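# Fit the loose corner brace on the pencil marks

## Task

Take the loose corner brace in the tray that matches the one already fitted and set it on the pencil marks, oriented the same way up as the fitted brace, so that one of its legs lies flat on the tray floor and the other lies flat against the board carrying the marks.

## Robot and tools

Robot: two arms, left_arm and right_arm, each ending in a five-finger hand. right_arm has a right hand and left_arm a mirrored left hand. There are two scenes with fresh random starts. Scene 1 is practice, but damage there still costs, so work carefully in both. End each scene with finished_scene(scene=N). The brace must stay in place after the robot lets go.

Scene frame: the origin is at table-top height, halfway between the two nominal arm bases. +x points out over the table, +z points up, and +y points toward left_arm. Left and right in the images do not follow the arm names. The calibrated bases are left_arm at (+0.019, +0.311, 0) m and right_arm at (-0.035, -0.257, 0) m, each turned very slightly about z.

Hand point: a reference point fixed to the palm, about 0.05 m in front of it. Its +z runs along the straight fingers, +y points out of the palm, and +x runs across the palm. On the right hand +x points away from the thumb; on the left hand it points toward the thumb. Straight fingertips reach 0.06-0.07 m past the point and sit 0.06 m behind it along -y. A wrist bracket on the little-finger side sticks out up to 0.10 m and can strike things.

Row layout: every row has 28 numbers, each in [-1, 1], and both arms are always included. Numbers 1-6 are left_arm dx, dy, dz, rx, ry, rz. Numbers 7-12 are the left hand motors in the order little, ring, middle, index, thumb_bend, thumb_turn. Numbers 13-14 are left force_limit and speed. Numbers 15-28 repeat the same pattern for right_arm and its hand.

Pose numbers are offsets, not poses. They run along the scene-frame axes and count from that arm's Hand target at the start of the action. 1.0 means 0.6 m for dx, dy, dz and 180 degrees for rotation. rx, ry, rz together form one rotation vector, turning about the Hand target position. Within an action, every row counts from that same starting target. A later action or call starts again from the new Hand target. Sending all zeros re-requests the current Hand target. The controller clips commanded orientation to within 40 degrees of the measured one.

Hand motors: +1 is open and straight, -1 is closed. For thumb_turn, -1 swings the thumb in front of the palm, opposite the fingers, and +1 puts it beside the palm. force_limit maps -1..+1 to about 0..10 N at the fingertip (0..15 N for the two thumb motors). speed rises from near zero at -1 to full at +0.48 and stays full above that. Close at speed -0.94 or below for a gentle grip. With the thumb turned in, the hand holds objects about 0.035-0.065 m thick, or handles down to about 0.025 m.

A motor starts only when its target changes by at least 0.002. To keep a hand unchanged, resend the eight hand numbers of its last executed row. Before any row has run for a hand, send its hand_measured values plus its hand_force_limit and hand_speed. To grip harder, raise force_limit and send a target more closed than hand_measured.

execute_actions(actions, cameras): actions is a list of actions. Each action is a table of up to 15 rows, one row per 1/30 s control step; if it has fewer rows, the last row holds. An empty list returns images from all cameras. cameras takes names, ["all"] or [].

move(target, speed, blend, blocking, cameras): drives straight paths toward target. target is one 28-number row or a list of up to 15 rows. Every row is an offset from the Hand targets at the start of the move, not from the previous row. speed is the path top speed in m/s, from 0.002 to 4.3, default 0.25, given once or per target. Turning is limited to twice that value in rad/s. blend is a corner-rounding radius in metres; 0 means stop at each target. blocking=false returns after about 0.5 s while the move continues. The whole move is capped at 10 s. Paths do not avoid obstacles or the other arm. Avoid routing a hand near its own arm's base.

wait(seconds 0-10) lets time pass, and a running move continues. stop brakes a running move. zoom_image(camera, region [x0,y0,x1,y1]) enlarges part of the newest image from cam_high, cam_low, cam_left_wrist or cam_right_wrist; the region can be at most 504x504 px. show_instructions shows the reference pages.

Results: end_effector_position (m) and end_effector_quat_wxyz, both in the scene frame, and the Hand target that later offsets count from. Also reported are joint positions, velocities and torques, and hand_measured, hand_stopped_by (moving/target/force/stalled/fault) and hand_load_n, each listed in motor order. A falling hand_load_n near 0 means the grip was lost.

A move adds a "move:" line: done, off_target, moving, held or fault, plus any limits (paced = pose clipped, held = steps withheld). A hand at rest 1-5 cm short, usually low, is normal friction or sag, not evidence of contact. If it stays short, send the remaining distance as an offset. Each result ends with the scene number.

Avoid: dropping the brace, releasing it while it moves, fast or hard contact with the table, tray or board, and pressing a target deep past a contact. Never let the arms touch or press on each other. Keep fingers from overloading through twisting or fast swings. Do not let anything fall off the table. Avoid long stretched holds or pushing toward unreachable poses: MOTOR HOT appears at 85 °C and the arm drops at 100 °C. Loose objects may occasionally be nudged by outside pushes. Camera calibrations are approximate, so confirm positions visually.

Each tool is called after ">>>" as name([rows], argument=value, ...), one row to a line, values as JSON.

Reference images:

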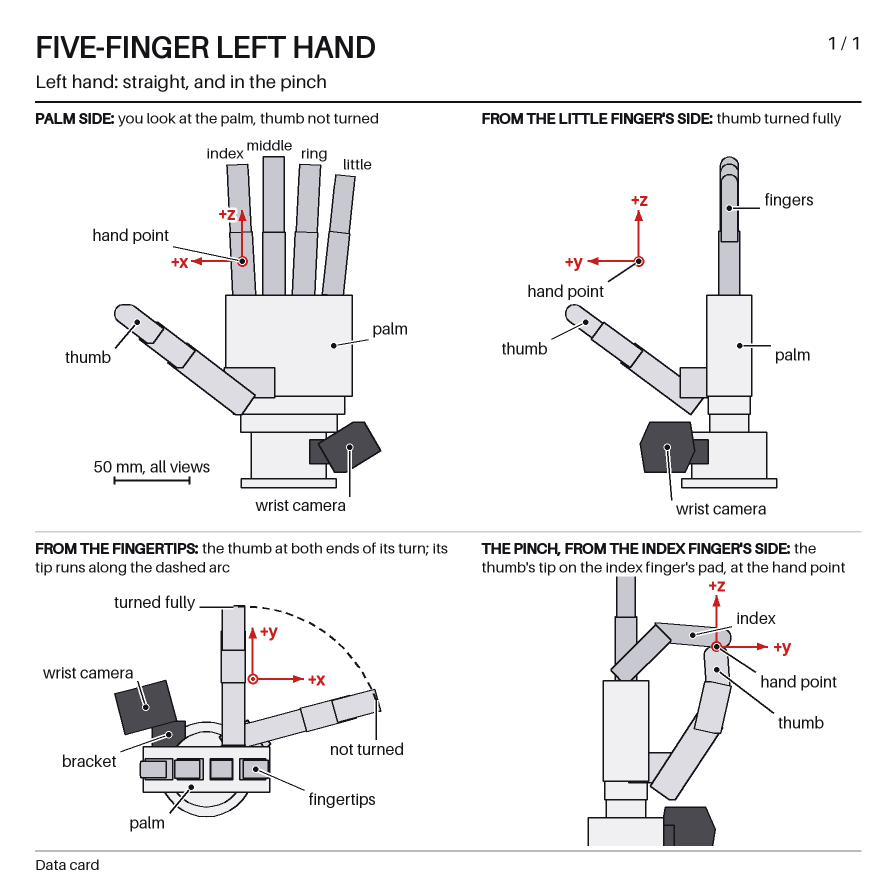

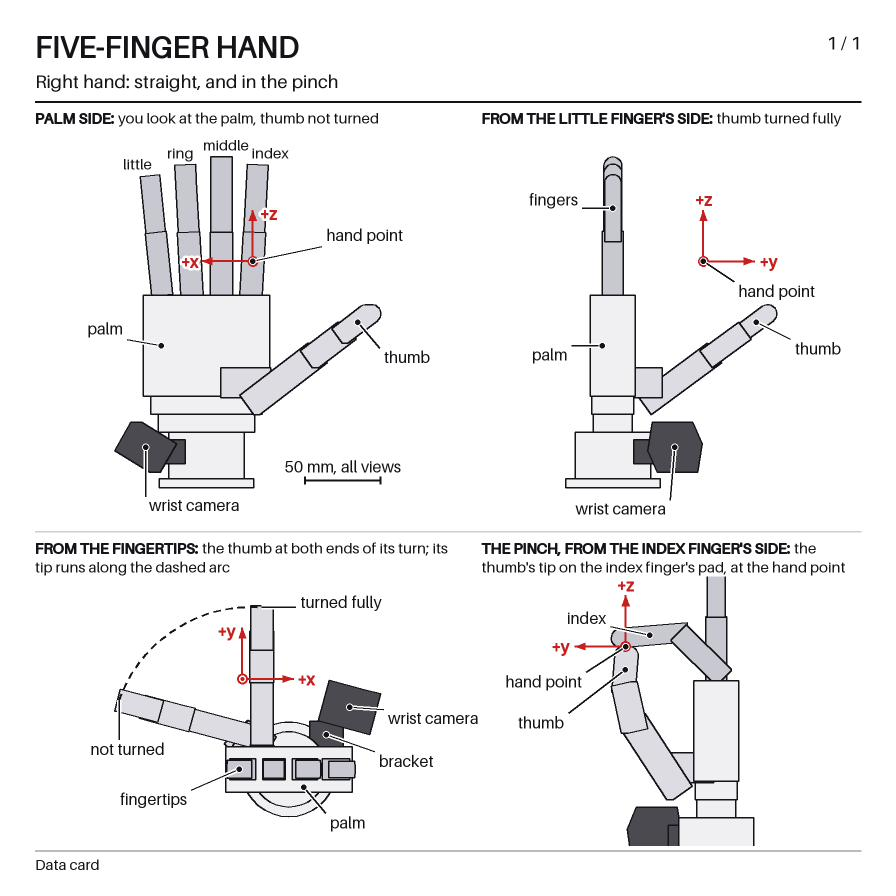

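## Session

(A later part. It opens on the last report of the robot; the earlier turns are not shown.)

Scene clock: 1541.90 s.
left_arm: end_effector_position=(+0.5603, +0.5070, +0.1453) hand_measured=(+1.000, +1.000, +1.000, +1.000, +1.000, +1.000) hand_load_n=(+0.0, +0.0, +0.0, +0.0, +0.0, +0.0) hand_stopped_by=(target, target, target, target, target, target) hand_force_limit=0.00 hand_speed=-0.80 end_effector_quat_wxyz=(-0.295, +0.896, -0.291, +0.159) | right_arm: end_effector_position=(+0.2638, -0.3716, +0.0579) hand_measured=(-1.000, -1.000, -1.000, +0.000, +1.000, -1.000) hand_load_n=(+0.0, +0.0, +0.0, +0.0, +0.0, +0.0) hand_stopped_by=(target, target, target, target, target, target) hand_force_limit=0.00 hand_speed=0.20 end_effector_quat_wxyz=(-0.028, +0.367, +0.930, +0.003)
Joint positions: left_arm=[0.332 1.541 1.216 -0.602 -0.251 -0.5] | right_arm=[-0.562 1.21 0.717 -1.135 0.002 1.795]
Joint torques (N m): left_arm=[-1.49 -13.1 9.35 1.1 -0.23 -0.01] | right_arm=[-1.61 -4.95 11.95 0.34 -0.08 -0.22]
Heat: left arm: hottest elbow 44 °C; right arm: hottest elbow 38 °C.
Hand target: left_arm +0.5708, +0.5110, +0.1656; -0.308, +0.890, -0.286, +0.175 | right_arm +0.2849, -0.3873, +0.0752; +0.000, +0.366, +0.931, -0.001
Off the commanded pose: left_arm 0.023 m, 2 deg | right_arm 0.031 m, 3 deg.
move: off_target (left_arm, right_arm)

>>> move(target=[0,0,0,0,0,0,1,1,1,1,1,1,0,-0.8, 0.007,-0.001,-0.024,0,0,0,-1,-1,-1,0,1,-1,0,0.2], speed=0.08, cameras=["cam_right_wrist","cam_high"])

>>> zoom_image(camera="cam_right_wrist", region=[430, 170, 650, 330])

>>> zoom_image(camera="cam_high", region=[285, 150, 345, 205])

Scene clock: 1556.37 s.
left_arm: end_effector_position=(+0.5603, +0.5070, +0.1453) hand_measured=(+1.000, +1.000, +1.000, +1.000, +1.000, +1.000) hand_load_n=(-0.5, +0.0, +0.0, +0.0, +0.0, +0.0) hand_stopped_by=(target, target, target, target, target, target) hand_force_limit=0.00 hand_speed=-0.80 end_effector_quat_wxyz=(-0.295, +0.896, -0.291, +0.159) | right_arm: end_effector_position=(+0.2722, -0.3747, +0.0517) hand_measured=(-1.000, -1.000, -1.000, +0.000, +1.000, -1.000) hand_load_n=(+0.0, +0.0, +0.0, +0.0, +0.0, +0.0) hand_stopped_by=(target, target, target, target, target, target) hand_force_limit=0.00 hand_speed=0.20 end_effector_quat_wxyz=(-0.021, +0.366, +0.930, +0.006)
Joint positions: left_arm=[0.332 1.541 1.216 -0.602 -0.251 -0.5] | right_arm=[-0.562 1.236 0.717 -1.095 -0.005 1.794]
Joint torques (N m): left_arm=[-1.49 -13.27 9.14 1.21 -0.19 -0.03] | right_arm=[-0.73 -4.37 10.54 0.77 0.15 -0.13]
Heat: left arm: hottest elbow 44 °C; right arm: hottest elbow 38 °C.
Hand target: left_arm +0.5708, +0.5110, +0.1656; -0.308, +0.890, -0.286, +0.175 | right_arm +0.2892, -0.3879, +0.0608; +0.000, +0.366, +0.931, -0.001
Off the commanded pose: left_arm 0.023 m, 2 deg | right_arm 0.023 m, 2 deg.
move: off_target (left_arm, right_arm)
camera_calibration:
cam_right_wrist: T_world_to_cam=[[0.482562, 0.875659, -0.0188599, 0.198216], [0.757908, -0.406686, 0.51008, -0.387768], [0.438986, -0.260439, -0.85992, -0.058873], [0, 0, 0, 1]] pos_world=[0.224086, -0.346602, 0.150905]
Images, in order (width x height): cam_high 896x504, cam_right_wrist 896x504.

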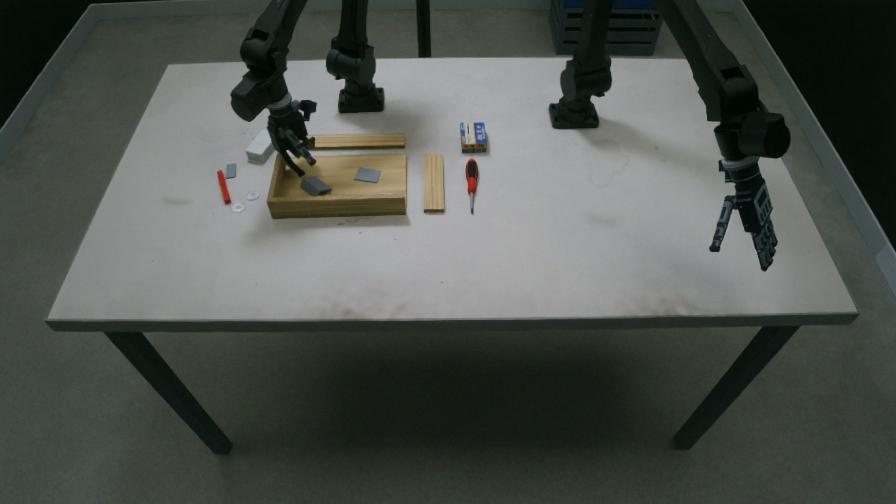

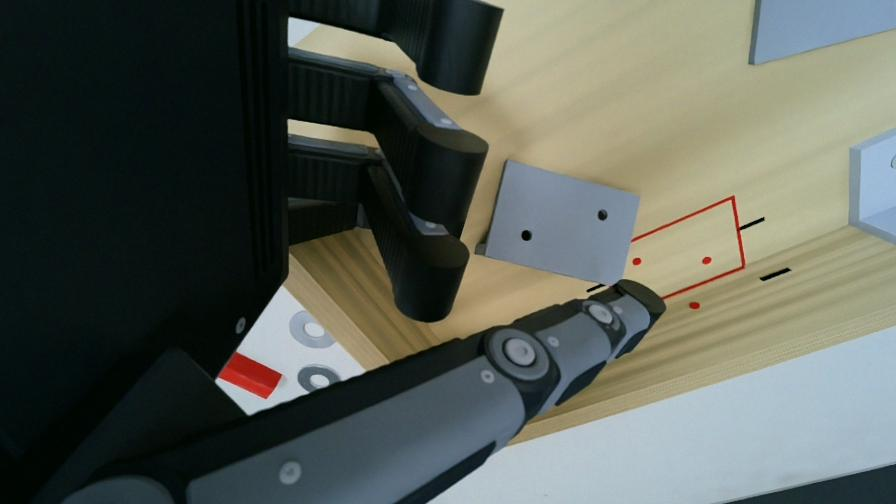

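Scaled by 2.291 from the camera's 896x504 image, which has a finer 1280x720 frame.

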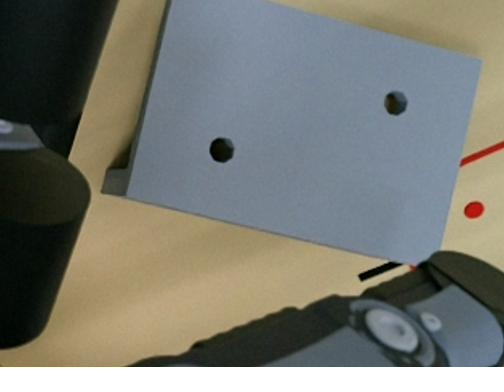

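Scaled by 8.400 from the camera's 896x504 image, which has a finer 1280x720 frame.

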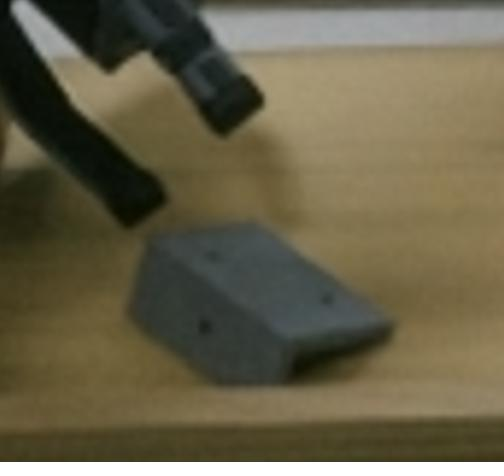

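>>> execute_actions(actions=[], cameras=["cam_high","cam_low"])

>>> zoom_image(camera="cam_high", region=[220, 80, 340, 200])

>>> zoom_image(camera="cam_low", region=[370, 180, 490, 290])

Scene clock: 1565.87 s.
left_arm: end_effector_position=(+0.5603, +0.5070, +0.1453) hand_measured=(+1.000, +1.000, +1.000, +1.000, +1.000, +1.000) hand_load_n=(+0.0, +0.0, +0.0, +0.0, +0.0, +0.0) hand_stopped_by=(target, target, target, target, target, target) hand_force_limit=0.00 hand_speed=-0.80 end_effector_quat_wxyz=(-0.295, +0.896, -0.291, +0.159) | right_arm: end_effector_position=(+0.2722, -0.3746, +0.0516) hand_measured=(-1.000, -1.000, -1.000, +0.000, +1.000, -1.000) hand_load_n=(+0.0, +0.0, +0.5, +0.0, +0.0, +0.0) hand_stopped_by=(target, target, target, target, target, target) hand_force_limit=0.00 hand_speed=0.20 end_effector_quat_wxyz=(-0.021, +0.366, +0.930, +0.006)
Joint positions: left_arm=[0.332 1.541 1.216 -0.602 -0.251 -0.5] | right_arm=[-0.562 1.236 0.717 -1.095 -0.005 1.794]
Joint velocities: within noise
Joint torques (N m): left_arm=[-1.32 -12.81 9.4 1.1 -0.24 0] | right_arm=[-0.79 -4.48 10.56 0.77 0.17 -0.12]
Motor temperatures (°C): left_arm=[28 34 44 26 28 28] | right_arm=[29 27 38 27 27 24]
Heat: left arm: hottest elbow 44 °C; right arm: hottest elbow 38 °C.
Hand target: left_arm +0.5708, +0.5110, +0.1656; -0.308, +0.890, -0.286, +0.175 | right_arm +0.2891, -0.3879, +0.0607; +0.000, +0.366, +0.931, -0.001
Off the commanded pose: left_arm 0.023 m, 2 deg | right_arm 0.023 m, 3 deg.
Images, in order (width x height): cam_high 896x504, cam_low 896x504.

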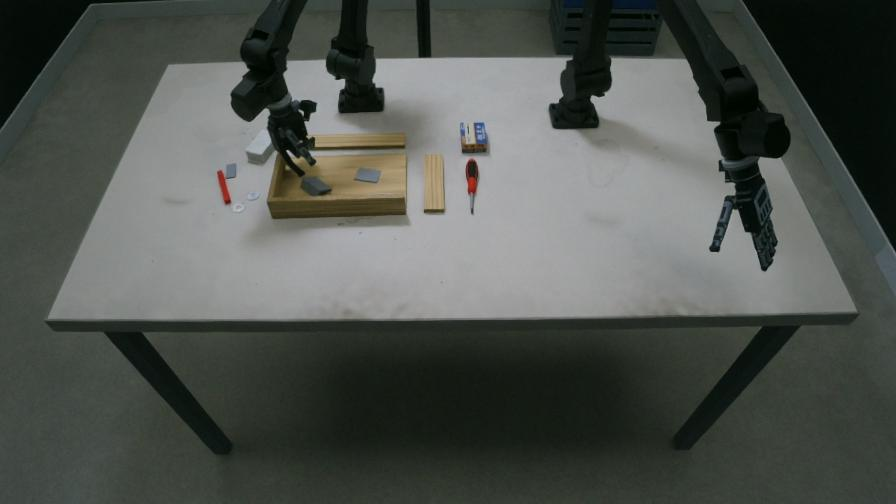

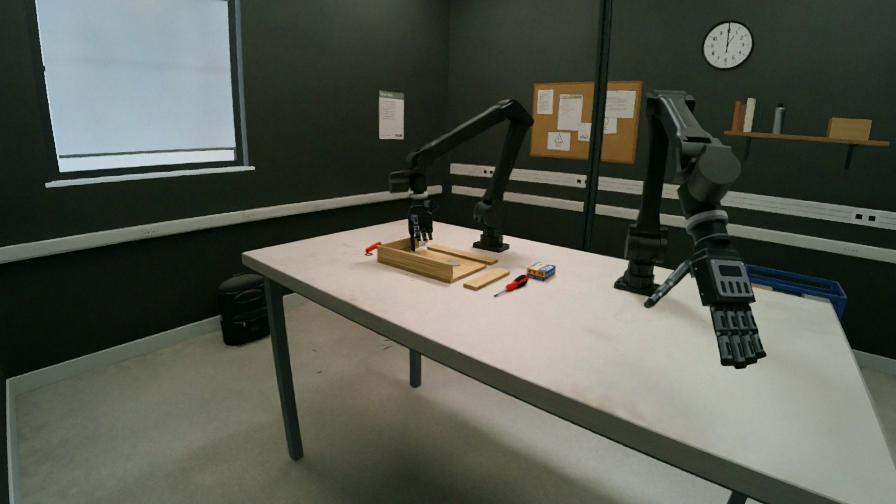

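Scaled by 4.200 from the camera's 896x504 image, which has a finer 1280x720 frame.

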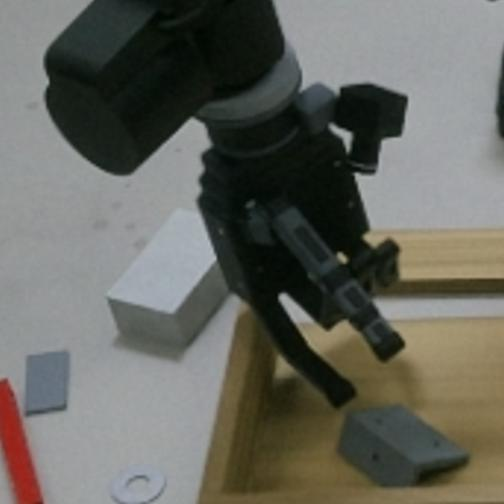

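Scaled by 4.200 from the camera's 896x504 image, which has a finer 1280x720 frame.

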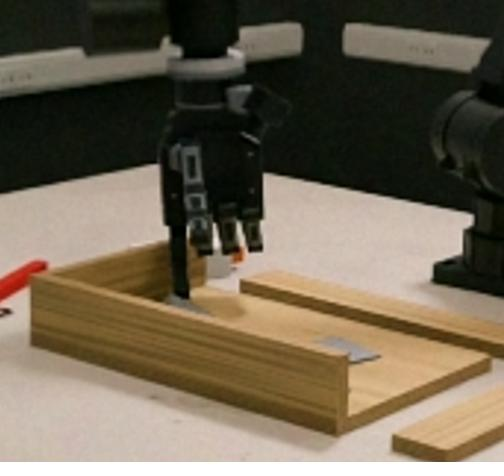

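>>> move(target=[0,0,0,0,0,0,1,1,1,1,1,1,0,-0.8, 0.005,0.005,-0.02,0,0,0,-1,-1,-1,0,1,-1,0,0.2], speed=0.08)

Scene clock: 1601.27 s.
left_arm: end_effector_position=(+0.5603, +0.5070, +0.1453) hand_measured=(+1.000, +1.000, +1.000, +1.000, +1.000, +1.000) hand_load_n=(+0.0, +0.0, +0.0, +0.0, +0.0, +0.0) hand_stopped_by=(target, target, target, target, target, target) hand_force_limit=0.00 hand_speed=-0.80 end_effector_quat_wxyz=(-0.295, +0.896, -0.291, +0.159) | right_arm: end_effector_position=(+0.2800, -0.3785, +0.0455) hand_measured=(-1.000, -1.000, -1.000, +0.000, +1.000, -1.000) hand_load_n=(+0.0, +0.0, +0.0, +0.0, +0.0, +0.0) hand_stopped_by=(target, target, target, target, target, target) hand_force_limit=0.00 hand_speed=0.20 end_effector_quat_wxyz=(-0.013, +0.365, +0.931, +0.005)
Joint positions: left_arm=[0.332 1.541 1.216 -0.602 -0.251 -0.5] | right_arm=[-0.56 1.261 0.717 -1.055 -0.005 1.794]
Joint torques (N m): left_arm=[-1.44 -13.22 9.31 1.17 -0.25 0.01] | right_arm=[0.09 -4.72 9.01 0.83 0.15 0.03]
Heat: left arm: hottest elbow 44 °C; right arm: hottest elbow 38 °C.
Hand target: left_arm +0.5708, +0.5110, +0.1656; -0.308, +0.890, -0.286, +0.175 | right_arm +0.2922, -0.3848, +0.0488; +0.000, +0.366, +0.931, -0.001
Off the commanded pose: left_arm 0.023 m, 2 deg | right_arm 0.014 m, 2 deg.
move: off_target (left_arm, right_arm)

>>> execute_actions(actions=[], cameras=["cam_high","cam_right_wrist"])

>>> zoom_image(camera="cam_right_wrist", region=[450, 140, 670, 300])

>>> zoom_image(camera="cam_high", region=[285, 150, 345, 205])

Scene clock: 1607.87 s.
left_arm: end_effector_position=(+0.5603, +0.5070, +0.1453) hand_measured=(+1.000, +1.000, +1.000, +1.000, +1.000, +1.000) hand_load_n=(+0.0, +0.0, +0.0, +0.0, +0.0, +0.0) hand_stopped_by=(target, target, target, target, target, target) hand_force_limit=0.00 hand_speed=-0.80 end_effector_quat_wxyz=(-0.295, +0.896, -0.291, +0.159) | right_arm: end_effector_position=(+0.2801, -0.3785, +0.0455) hand_measured=(-1.000, -1.000, -1.000, +0.000, +1.000, -1.000) hand_load_n=(+0.0, +0.0, +0.0, +0.0, +0.0, +0.0) hand_stopped_by=(target, target, target, target, target, target) hand_force_limit=0.00 hand_speed=0.20 end_effector_quat_wxyz=(-0.013, +0.365, +0.931, +0.005)
Joint positions: left_arm=[0.332 1.541 1.216 -0.602 -0.251 -0.5] | right_arm=[-0.56 1.261 0.717 -1.054 -0.005 1.794]
Joint velocities: within noise
Joint torques (N m): left_arm=[-0.91 -12.81 9.33 0.85 -0.25 0] | right_arm=[-0.15 -4.66 9.02 0.76 0.15 0.02]
Motor temperatures (°C): left_arm=[28 34 44 26 28 28] | right_arm=[29 27 38 27 27 24]
Heat: left arm: hottest elbow 44 °C; right arm: hottest elbow 38 °C.
Hand target: left_arm +0.5708, +0.5110, +0.1656; -0.308, +0.890, -0.286, +0.175 | right_arm +0.2922, -0.3848, +0.0488; +0.000, +0.366, +0.931, -0.001
Off the commanded pose: left_arm 0.023 m, 2 deg | right_arm 0.014 m, 2 deg.
camera_calibration:
cam_right_wrist: T_world_to_cam=[[0.481147, 0.876429, -0.0192379, 0.198396], [0.75168, -0.401171, 0.523487, -0.388967], [0.451081, -0.266335, -0.851817, -0.0746728], [0, 0, 0, 1]] pos_world=[0.230605, -0.34981, 0.143828]
Images, in order (width x height): cam_high 896x504, cam_right_wrist 896x504.

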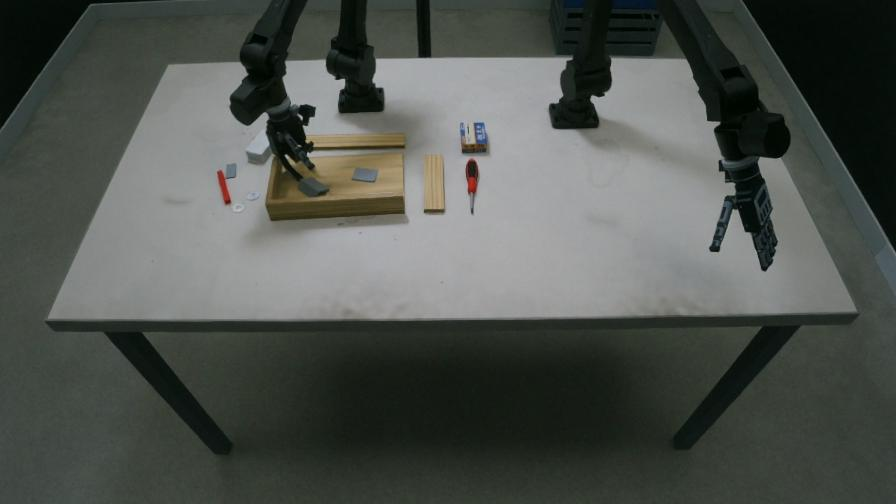

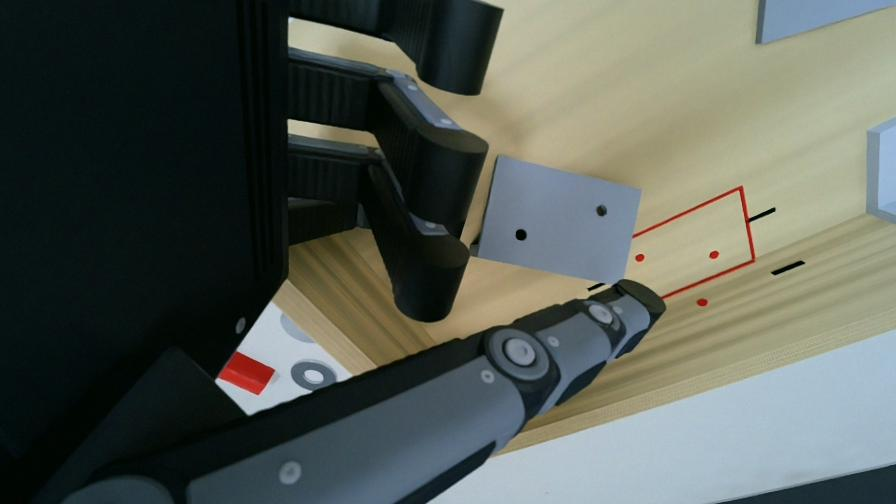

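Scaled by 2.291 from the camera's 896x504 image, which has a finer 1280x720 frame.

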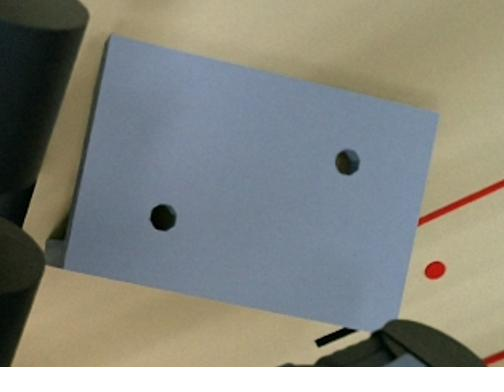

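Scaled by 8.400 from the camera's 896x504 image, which has a finer 1280x720 frame.

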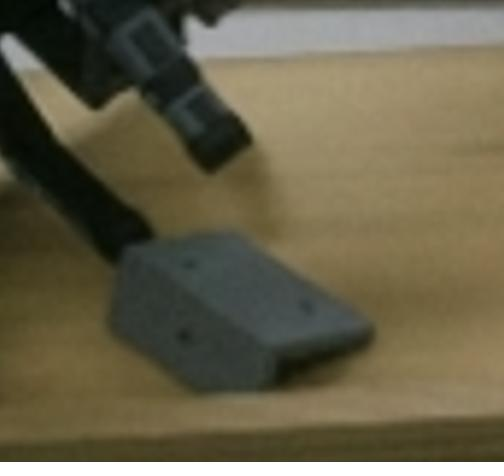

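>>> move(target=[0,0,0,0,0,0,1,1,1,1,1,1,0,-0.8, 0.0025,0.0035,-0.012,0,0,0,-1,-1,-1,0,1,-1,0,0.2], speed=0.08)

Scene clock: 1630.60 s.
left_arm: end_effector_position=(+0.5603, +0.5070, +0.1453) hand_measured=(+1.000, +1.000, +1.000, +1.000, +1.000, +1.000) hand_load_n=(-0.5, +0.0, +0.0, +0.0, +0.0, +0.0) hand_stopped_by=(target, target, target, target, target, target) hand_force_limit=0.00 hand_speed=-0.80 end_effector_quat_wxyz=(-0.295, +0.896, -0.291, +0.159) | right_arm: end_effector_position=(+0.2853, -0.3787, +0.0403) hand_measured=(-1.000, -1.000, -1.000, +0.000, +1.000, -1.000) hand_load_n=(+0.0, +0.0, +0.0, +0.5, +0.0, +0.0) hand_stopped_by=(target, target, target, target, target, target) hand_force_limit=0.00 hand_speed=0.20 end_effector_quat_wxyz=(-0.010, +0.362, +0.932, +0.004)
Joint positions: left_arm=[0.332 1.541 1.216 -0.602 -0.251 -0.5] | right_arm=[-0.553 1.28 0.717 -1.029 -0.005 1.794]
Joint torques (N m): left_arm=[-1.49 -12.86 9.35 0.99 -0.24 -0.02] | right_arm=[0.03 -5.48 8.01 0.75 0.15 0.09]
Heat: left arm: hottest elbow 44 °C; right arm: hottest elbow 37 °C.
Hand target: left_arm +0.5708, +0.5110, +0.1656; -0.308, +0.890, -0.286, +0.175 | right_arm +0.2936, -0.3828, +0.0416; +0.000, +0.366, +0.931, -0.001
Off the commanded pose: left_arm 0.023 m, 2 deg | right_arm 0.009 m, 1 deg.
move: off_target (left_arm)

>>> execute_actions(actions=[], cameras=["cam_high","cam_right_wrist"])

>>> zoom_image(camera="cam_right_wrist", region=[450, 140, 670, 300])

>>> zoom_image(camera="cam_high", region=[285, 150, 345, 205])

Scene clock: 1637.97 s.
left_arm: end_effector_position=(+0.5603, +0.5070, +0.1453) hand_measured=(+1.000, +1.000, +1.000, +1.000, +1.000, +1.000) hand_load_n=(+0.0, +0.0, +0.0, +0.0, +0.0, +0.0) hand_stopped_by=(target, target, target, target, target, target) hand_force_limit=0.00 hand_speed=-0.80 end_effector_quat_wxyz=(-0.295, +0.896, -0.291, +0.159) | right_arm: end_effector_position=(+0.2854, -0.3787, +0.0403) hand_measured=(-1.000, -1.000, -1.000, +0.000, +1.000, -1.000) hand_load_n=(+0.0, +0.0, +0.0, +0.0, +0.0, +0.0) hand_stopped_by=(target, target, target, target, target, target) hand_force_limit=0.00 hand_speed=0.20 end_effector_quat_wxyz=(-0.010, +0.362, +0.932, +0.004)
Joint positions: left_arm=[0.332 1.541 1.216 -0.602 -0.251 -0.5] | right_arm=[-0.553 1.28 0.717 -1.029 -0.005 1.794]
Joint velocities: within noise
Joint torques (N m): left_arm=[-0.67 -13.1 9.4 0.99 -0.24 -0.03] | right_arm=[0.21 -5.25 8.02 0.76 0.14 0.11]
Motor temperatures (°C): left_arm=[28 34 44 26 28 28] | right_arm=[29 27 37 27 27 24]
Heat: left arm: hottest elbow 44 °C; right arm: hottest elbow 37 °C.
Hand target: left_arm +0.5708, +0.5110, +0.1656; -0.308, +0.890, -0.286, +0.175 | right_arm +0.2937, -0.3828, +0.0416; +0.000, +0.366, +0.931, -0.001
Off the commanded pose: left_arm 0.023 m, 2 deg | right_arm 0.009 m, 1 deg.
camera_calibration:
cam_right_wrist: T_world_to_cam=[[0.475202, 0.879663, -0.019387, 0.198879], [0.751838, -0.394506, 0.528303, -0.387993], [0.457081, -0.265627, -0.848834, -0.0831687], [0, 0, 0, 1]] pos_world=[0.235215, -0.350104, 0.138237]
Images, in order (width x height): cam_high 896x504, cam_right_wrist 896x504.

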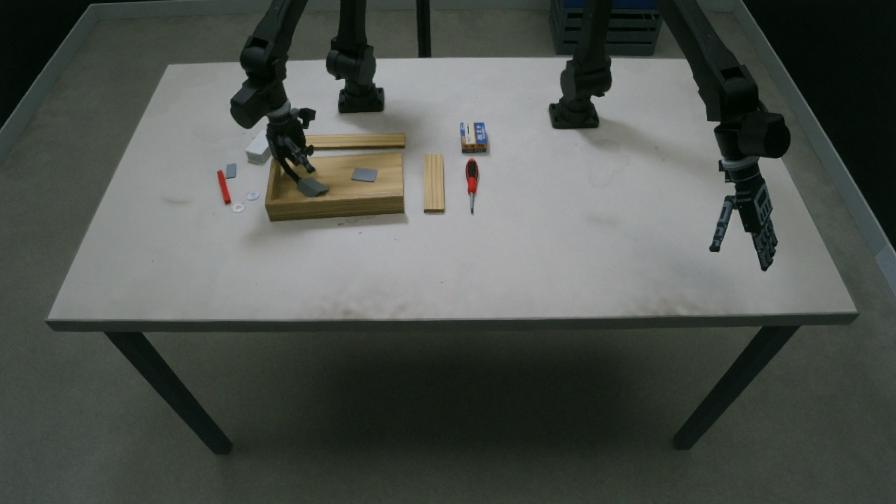

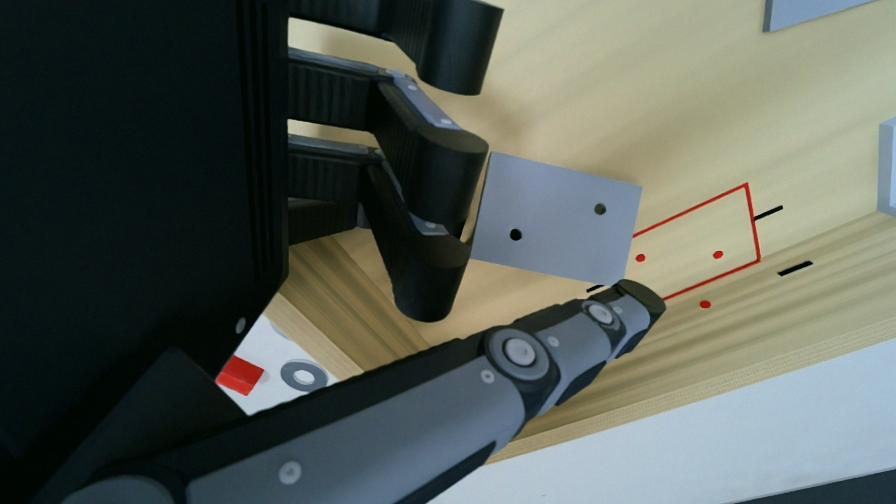

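Scaled by 2.291 from the camera's 896x504 image, which has a finer 1280x720 frame.

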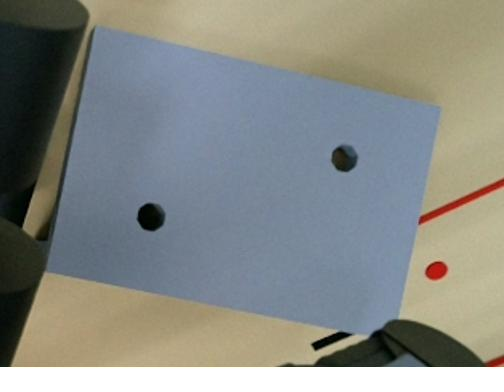

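Scaled by 8.400 from the camera's 896x504 image, which has a finer 1280x720 frame.

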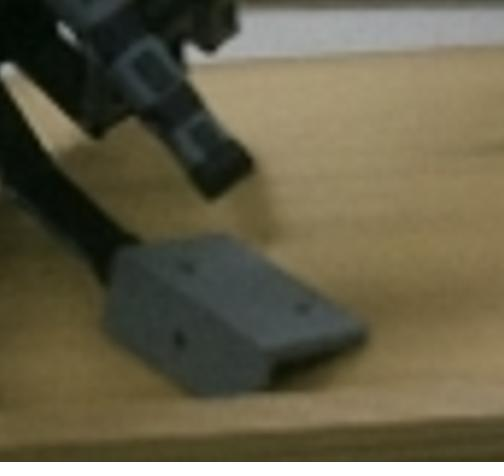

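>>> move([
  [0,0,0,0,0,0,1,1,1,1,1,1,0,-0.8, 0.0,0.015,0.001,0,0,0,-1,-1,-1,0,1,-1,0,0.2],
], speed=0.05)

Scene clock: 1650.67 s.
left_arm: end_effector_position=(+0.5603, +0.5070, +0.1453) hand_measured=(+1.000, +1.000, +1.000, +1.000, +1.000, +1.000) hand_load_n=(+0.0, +0.0, +0.0, +0.0, +0.0, -0.5) hand_stopped_by=(target, target, target, target, target, target) hand_force_limit=0.00 hand_speed=-0.80 end_effector_quat_wxyz=(-0.295, +0.896, -0.291, +0.159) | right_arm: end_effector_position=(+0.2892, -0.3747, +0.0402) hand_measured=(-1.000, -1.000, -1.000, +0.000, +1.000, -1.000) hand_load_n=(+0.0, +0.0, +0.0, +0.0, +0.0, +0.0) hand_stopped_by=(target, target, target, target, target, target) hand_force_limit=0.00 hand_speed=0.20 end_effector_quat_wxyz=(-0.008, +0.365, +0.931, +0.002)
Joint positions: left_arm=[0.332 1.541 1.216 -0.602 -0.251 -0.5] | right_arm=[-0.531 1.28 0.717 -1.025 -0.002 1.822]
Joint torques (N m): left_arm=[-0.79 -12.63 9.32 1.02 -0.2 -0.04] | right_arm=[0.79 -6.07 7.27 0.43 0.01 0.06]
Heat: left arm: hottest elbow 44 °C; right arm: hottest elbow 37 °C.
Hand target: left_arm +0.5708, +0.5110, +0.1656; -0.308, +0.890, -0.286, +0.175 | right_arm +0.2937, -0.3737, +0.0422; +0.000, +0.366, +0.931, -0.001
Off the commanded pose: left_arm 0.023 m, 2 deg | right_arm 0.005 m, 1 deg.
move: off_target (left_arm)

>>> move([
  [0,0,0,0,0,0,1,1,1,1,1,1,0,-0.8, 0.005,0.018,0.003,0,0,0,-1,-1,-1,0,1,-1,0,0.2],
], speed=0.05, cameras=["cam_high","cam_right_wrist"])

>>> zoom_image(camera="cam_right_wrist", region=[450, 140, 670, 300])

>>> zoom_image(camera="cam_high", region=[285, 150, 345, 205])

Scene clock: 1664.97 s.
left_arm: end_effector_position=(+0.5603, +0.5070, +0.1453) hand_measured=(+1.000, +1.000, +1.000, +1.000, +1.000, +1.000) hand_load_n=(+0.0, +0.0, +0.0, +0.0, +0.0, +0.0) hand_stopped_by=(target, target, target, target, target, target) hand_force_limit=0.00 hand_speed=-0.80 end_effector_quat_wxyz=(-0.295, +0.896, -0.291, +0.159) | right_arm: end_effector_position=(+0.2924, -0.3644, +0.0386) hand_measured=(-1.000, -1.000, -1.000, +0.000, +1.000, -1.000) hand_load_n=(+0.0, +0.0, +0.0, +0.0, +0.0, +0.0) hand_stopped_by=(target, target, target, target, target, target) hand_force_limit=0.00 hand_speed=0.20 end_effector_quat_wxyz=(-0.010, +0.365, +0.931, +0.001)
Joint positions: left_arm=[0.332 1.541 1.216 -0.602 -0.251 -0.5] | right_arm=[-0.495 1.28 0.713 -1.025 -0.001 1.859]
Joint torques (N m): left_arm=[-1.67 -12.69 9.2 1.01 -0.26 -0.01] | right_arm=[0.67 -6.71 7.3 0.1 0 0.09]
Heat: left arm: hottest elbow 44 °C; right arm: hottest elbow 36 °C.
Hand target: left_arm +0.5708, +0.5110, +0.1656; -0.308, +0.890, -0.286, +0.175 | right_arm +0.2966, -0.3630, +0.0440; +0.000, +0.366, +0.931, -0.001
Off the commanded pose: left_arm 0.023 m, 2 deg | right_arm 0.007 m, 1 deg.
move: off_target (left_arm)
camera_calibration:
cam_right_wrist: T_world_to_cam=[[0.48073, 0.876502, -0.0253407, 0.180392], [0.750878, -0.396561, 0.528131, -0.387146], [0.452858, -0.272916, -0.848785, -0.0852988], [0, 0, 0, 1]] pos_world=[0.242608, -0.334921, 0.136635]
Images, in order (width x height): cam_high 896x504, cam_right_wrist 896x504.

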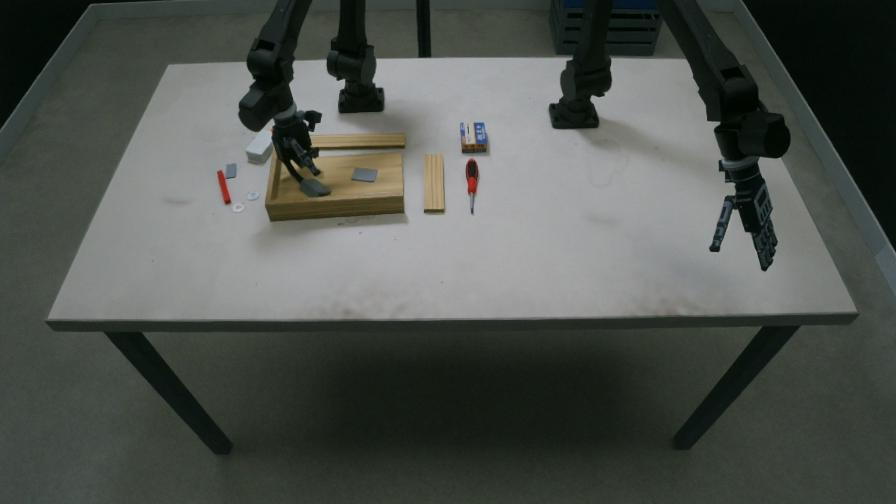

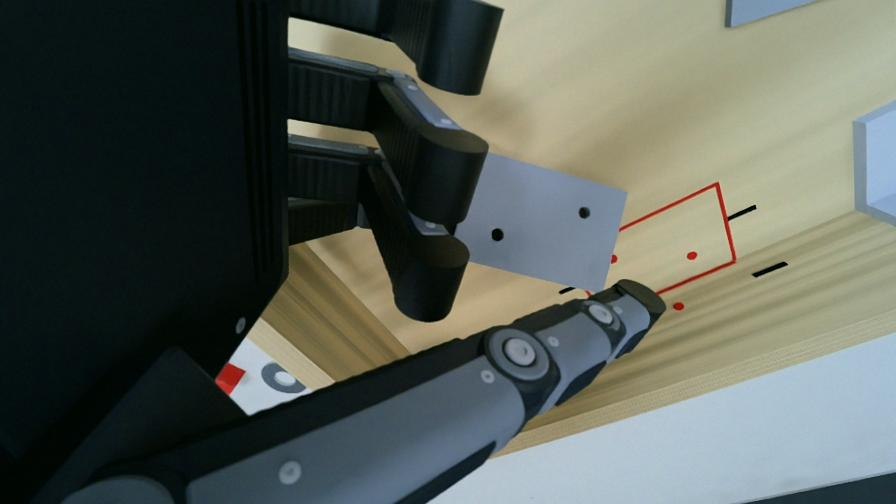

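Scaled by 2.291 from the camera's 896x504 image, which has a finer 1280x720 frame.

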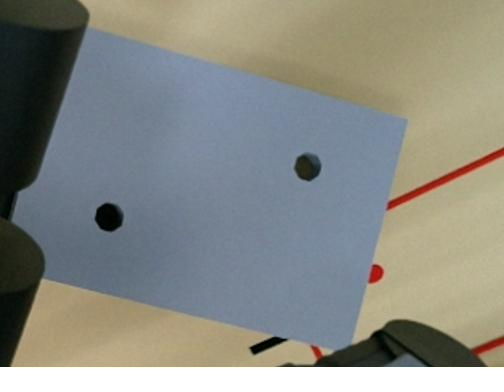

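Scaled by 8.400 from the camera's 896x504 image, which has a finer 1280x720 frame.

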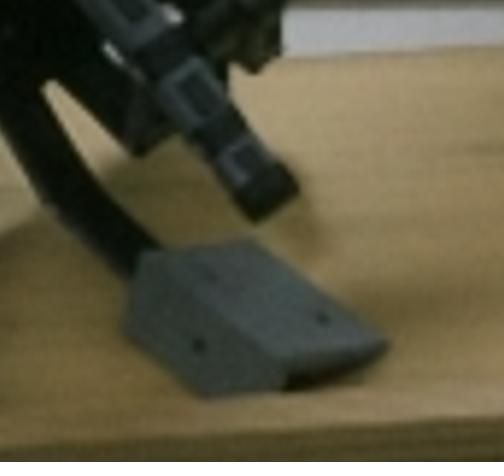

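>>> move([
  [0,0,0,0,0,0,1,1,1,1,1,1,0,-0.8, 0.0083,0.0115,0.006,0,0,0,-1,-1,-1,0,1,-1,0,0.2],
], speed=0.05, cameras=["cam_high","cam_right_wrist"])

>>> zoom_image(camera="cam_right_wrist", region=[450, 140, 670, 300])

>>> zoom_image(camera="cam_high", region=[285, 150, 345, 205])

Scene clock: 1723.40 s.
left_arm: end_effector_position=(+0.5603, +0.5070, +0.1453) hand_measured=(+1.000, +1.000, +1.000, +1.000, +1.000, +1.000) hand_load_n=(+0.0, +0.0, +0.0, +0.0, +0.0, +0.0) hand_stopped_by=(target, target, target, target, target, target) hand_force_limit=0.00 hand_speed=-0.80 end_effector_quat_wxyz=(-0.295, +0.896, -0.291, +0.159) | right_arm: end_effector_position=(+0.2960, -0.3571, +0.0388) hand_measured=(-1.000, -1.000, -1.000, +0.000, +1.000, -1.000) hand_load_n=(+0.0, +0.0, +0.0, +0.0, +0.0, +0.0) hand_stopped_by=(target, target, target, target, target, target) hand_force_limit=0.00 hand_speed=0.20 end_effector_quat_wxyz=(-0.010, +0.365, +0.931, +0.001)
Joint positions: left_arm=[0.332 1.541 1.216 -0.602 -0.251 -0.5] | right_arm=[-0.467 1.28 0.713 -1.025 -0.001 1.887]
Joint torques (N m): left_arm=[-0.97 -13.51 9.22 1.1 -0.26 0] | right_arm=[0.67 -6.77 8.12 -0.39 -0.01 0.08]
Heat: left arm: hottest elbow 44 °C; right arm: hottest elbow 35 °C.
Hand target: left_arm +0.5708, +0.5110, +0.1656; -0.308, +0.890, -0.286, +0.175 | right_arm +0.3016, -0.3560, +0.0476; +0.000, +0.366, +0.931, -0.001
Off the commanded pose: left_arm 0.023 m, 2 deg | right_arm 0.010 m, 1 deg.
move: off_target (left_arm)
camera_calibration:
cam_right_wrist: T_world_to_cam=[[0.481035, 0.87632, -0.0258446, 0.172113], [0.750554, -0.396406, 0.528707, -0.386917], [0.453072, -0.273725, -0.848411, -0.085193], [0, 0, 0, 1]] pos_world=[0.246208, -0.327522, 0.136736]
Images, in order (width x height): cam_high 896x504, cam_right_wrist 896x504.

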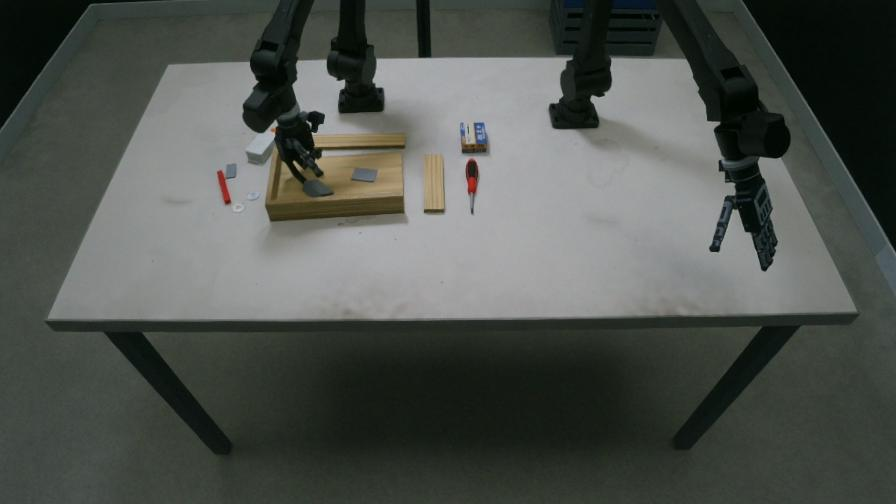

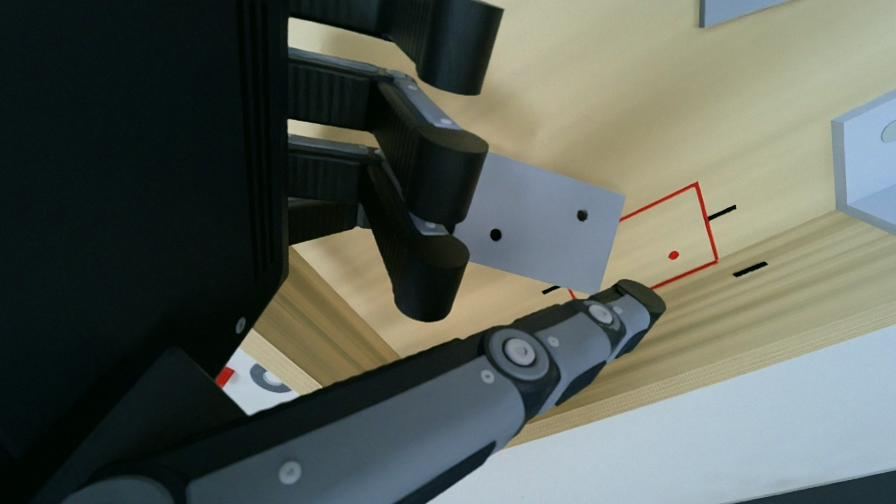

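Scaled by 2.291 from the camera's 896x504 image, which has a finer 1280x720 frame.

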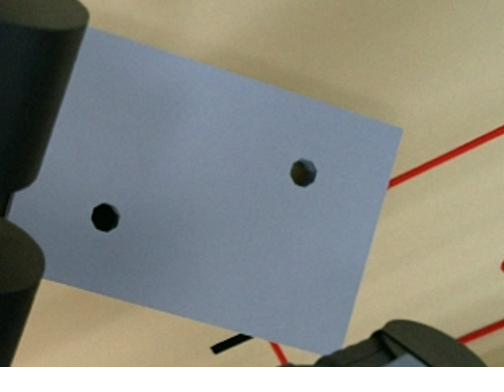

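Scaled by 8.400 from the camera's 896x504 image, which has a finer 1280x720 frame.

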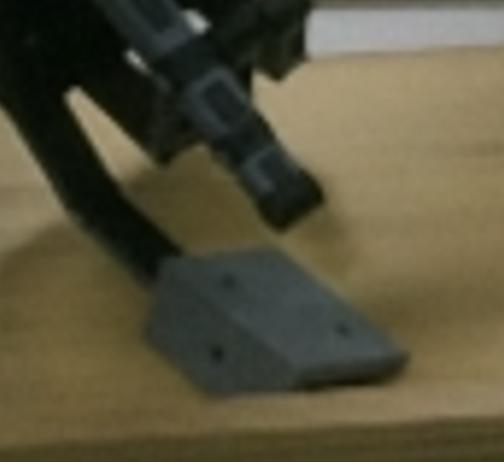

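>>> move([
  [0,0,0,0,0,0,1,1,1,1,1,1,0,-0.8, 0.02,0.008,0.008,0,0,0,-1,-1,-1,0,1,-1,0,0.2],
], speed=0.05, cameras=["cam_high","cam_right_wrist"])

>>> zoom_image(camera="cam_right_wrist", region=[450, 140, 670, 300])

>>> zoom_image(camera="cam_high", region=[285, 150, 345, 205])

Scene clock: 1818.17 s.
left_arm: end_effector_position=(+0.5603, +0.5070, +0.1453) hand_measured=(+1.000, +1.000, +1.000, +1.000, +1.000, +1.000) hand_load_n=(+0.0, +0.0, +0.0, +0.0, +0.0, +0.0) hand_stopped_by=(target, target, target, target, target, target) hand_force_limit=0.00 hand_speed=-0.80 end_effector_quat_wxyz=(-0.295, +0.896, -0.291, +0.159) | right_arm: end_effector_position=(+0.2977, -0.3482, +0.0385) hand_measured=(-1.000, -1.000, -1.000, +0.000, +1.000, -1.000) hand_load_n=(+0.0, +0.0, +0.0, +0.0, +0.0, +0.0) hand_stopped_by=(target, target, target, target, target, target) hand_force_limit=0.00 hand_speed=0.20 end_effector_quat_wxyz=(-0.014, +0.365, +0.931, +0.001)
Joint positions: left_arm=[0.332 1.541 1.216 -0.602 -0.251 -0.5] | right_arm=[-0.437 1.28 0.713 -1.033 -0.001 1.917]
Joint torques (N m): left_arm=[-1.32 -12.63 9.28 1.16 -0.23 -0.02] | right_arm=[0.56 -5.77 10.65 -0.62 0 0.08]
Heat: left arm: hottest elbow 44 °C; right arm: hottest elbow 35 °C.
Hand target: left_arm +0.5708, +0.5110, +0.1656; -0.308, +0.890, -0.286, +0.175 | right_arm +0.3135, -0.3513, +0.0524; +0.000, +0.366, +0.931, -0.001
Off the commanded pose: left_arm 0.023 m, 2 deg | right_arm 0.021 m, 2 deg.
move: off_target (left_arm, right_arm)
camera_calibration:
cam_right_wrist: T_world_to_cam=[[0.480892, 0.876356, -0.0272543, 0.163667], [0.754348, -0.397698, 0.522298, -0.385826], [0.44688, -0.271728, -0.852328, -0.0811342], [0, 0, 0, 1]] pos_world=[0.248598, -0.318919, 0.136824]
Images, in order (width x height): cam_high 896x504, cam_right_wrist 896x504.

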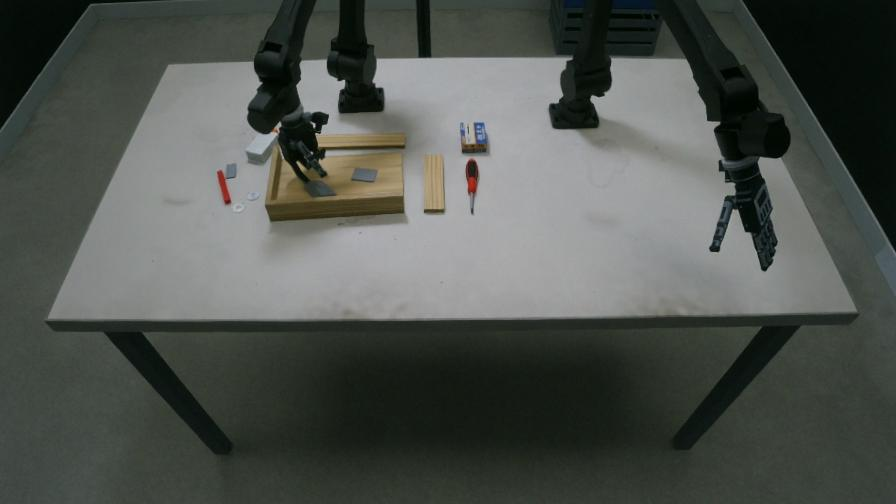

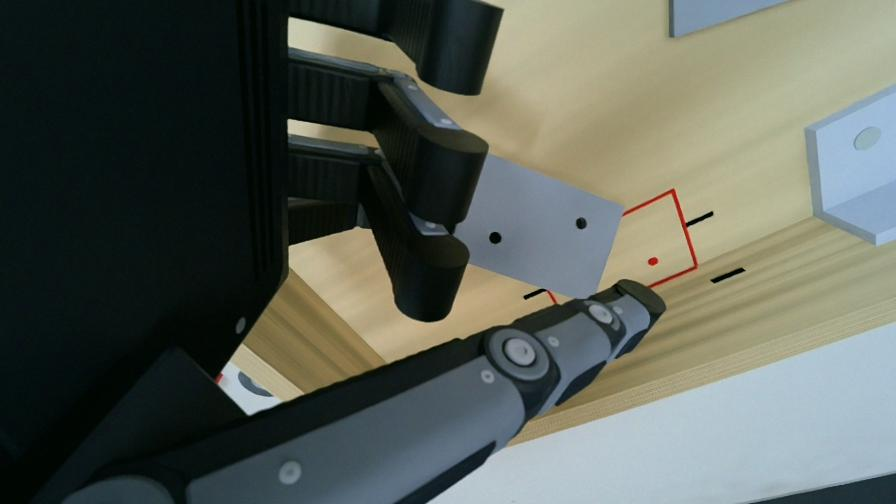

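Scaled by 2.291 from the camera's 896x504 image, which has a finer 1280x720 frame.

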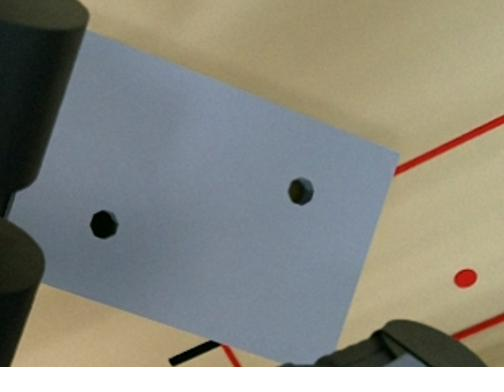

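Scaled by 8.400 from the camera's 896x504 image, which has a finer 1280x720 frame.

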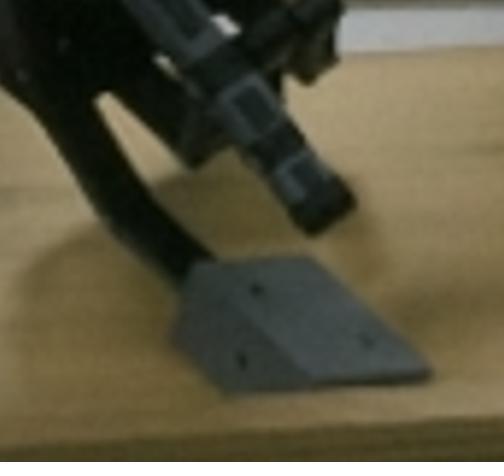

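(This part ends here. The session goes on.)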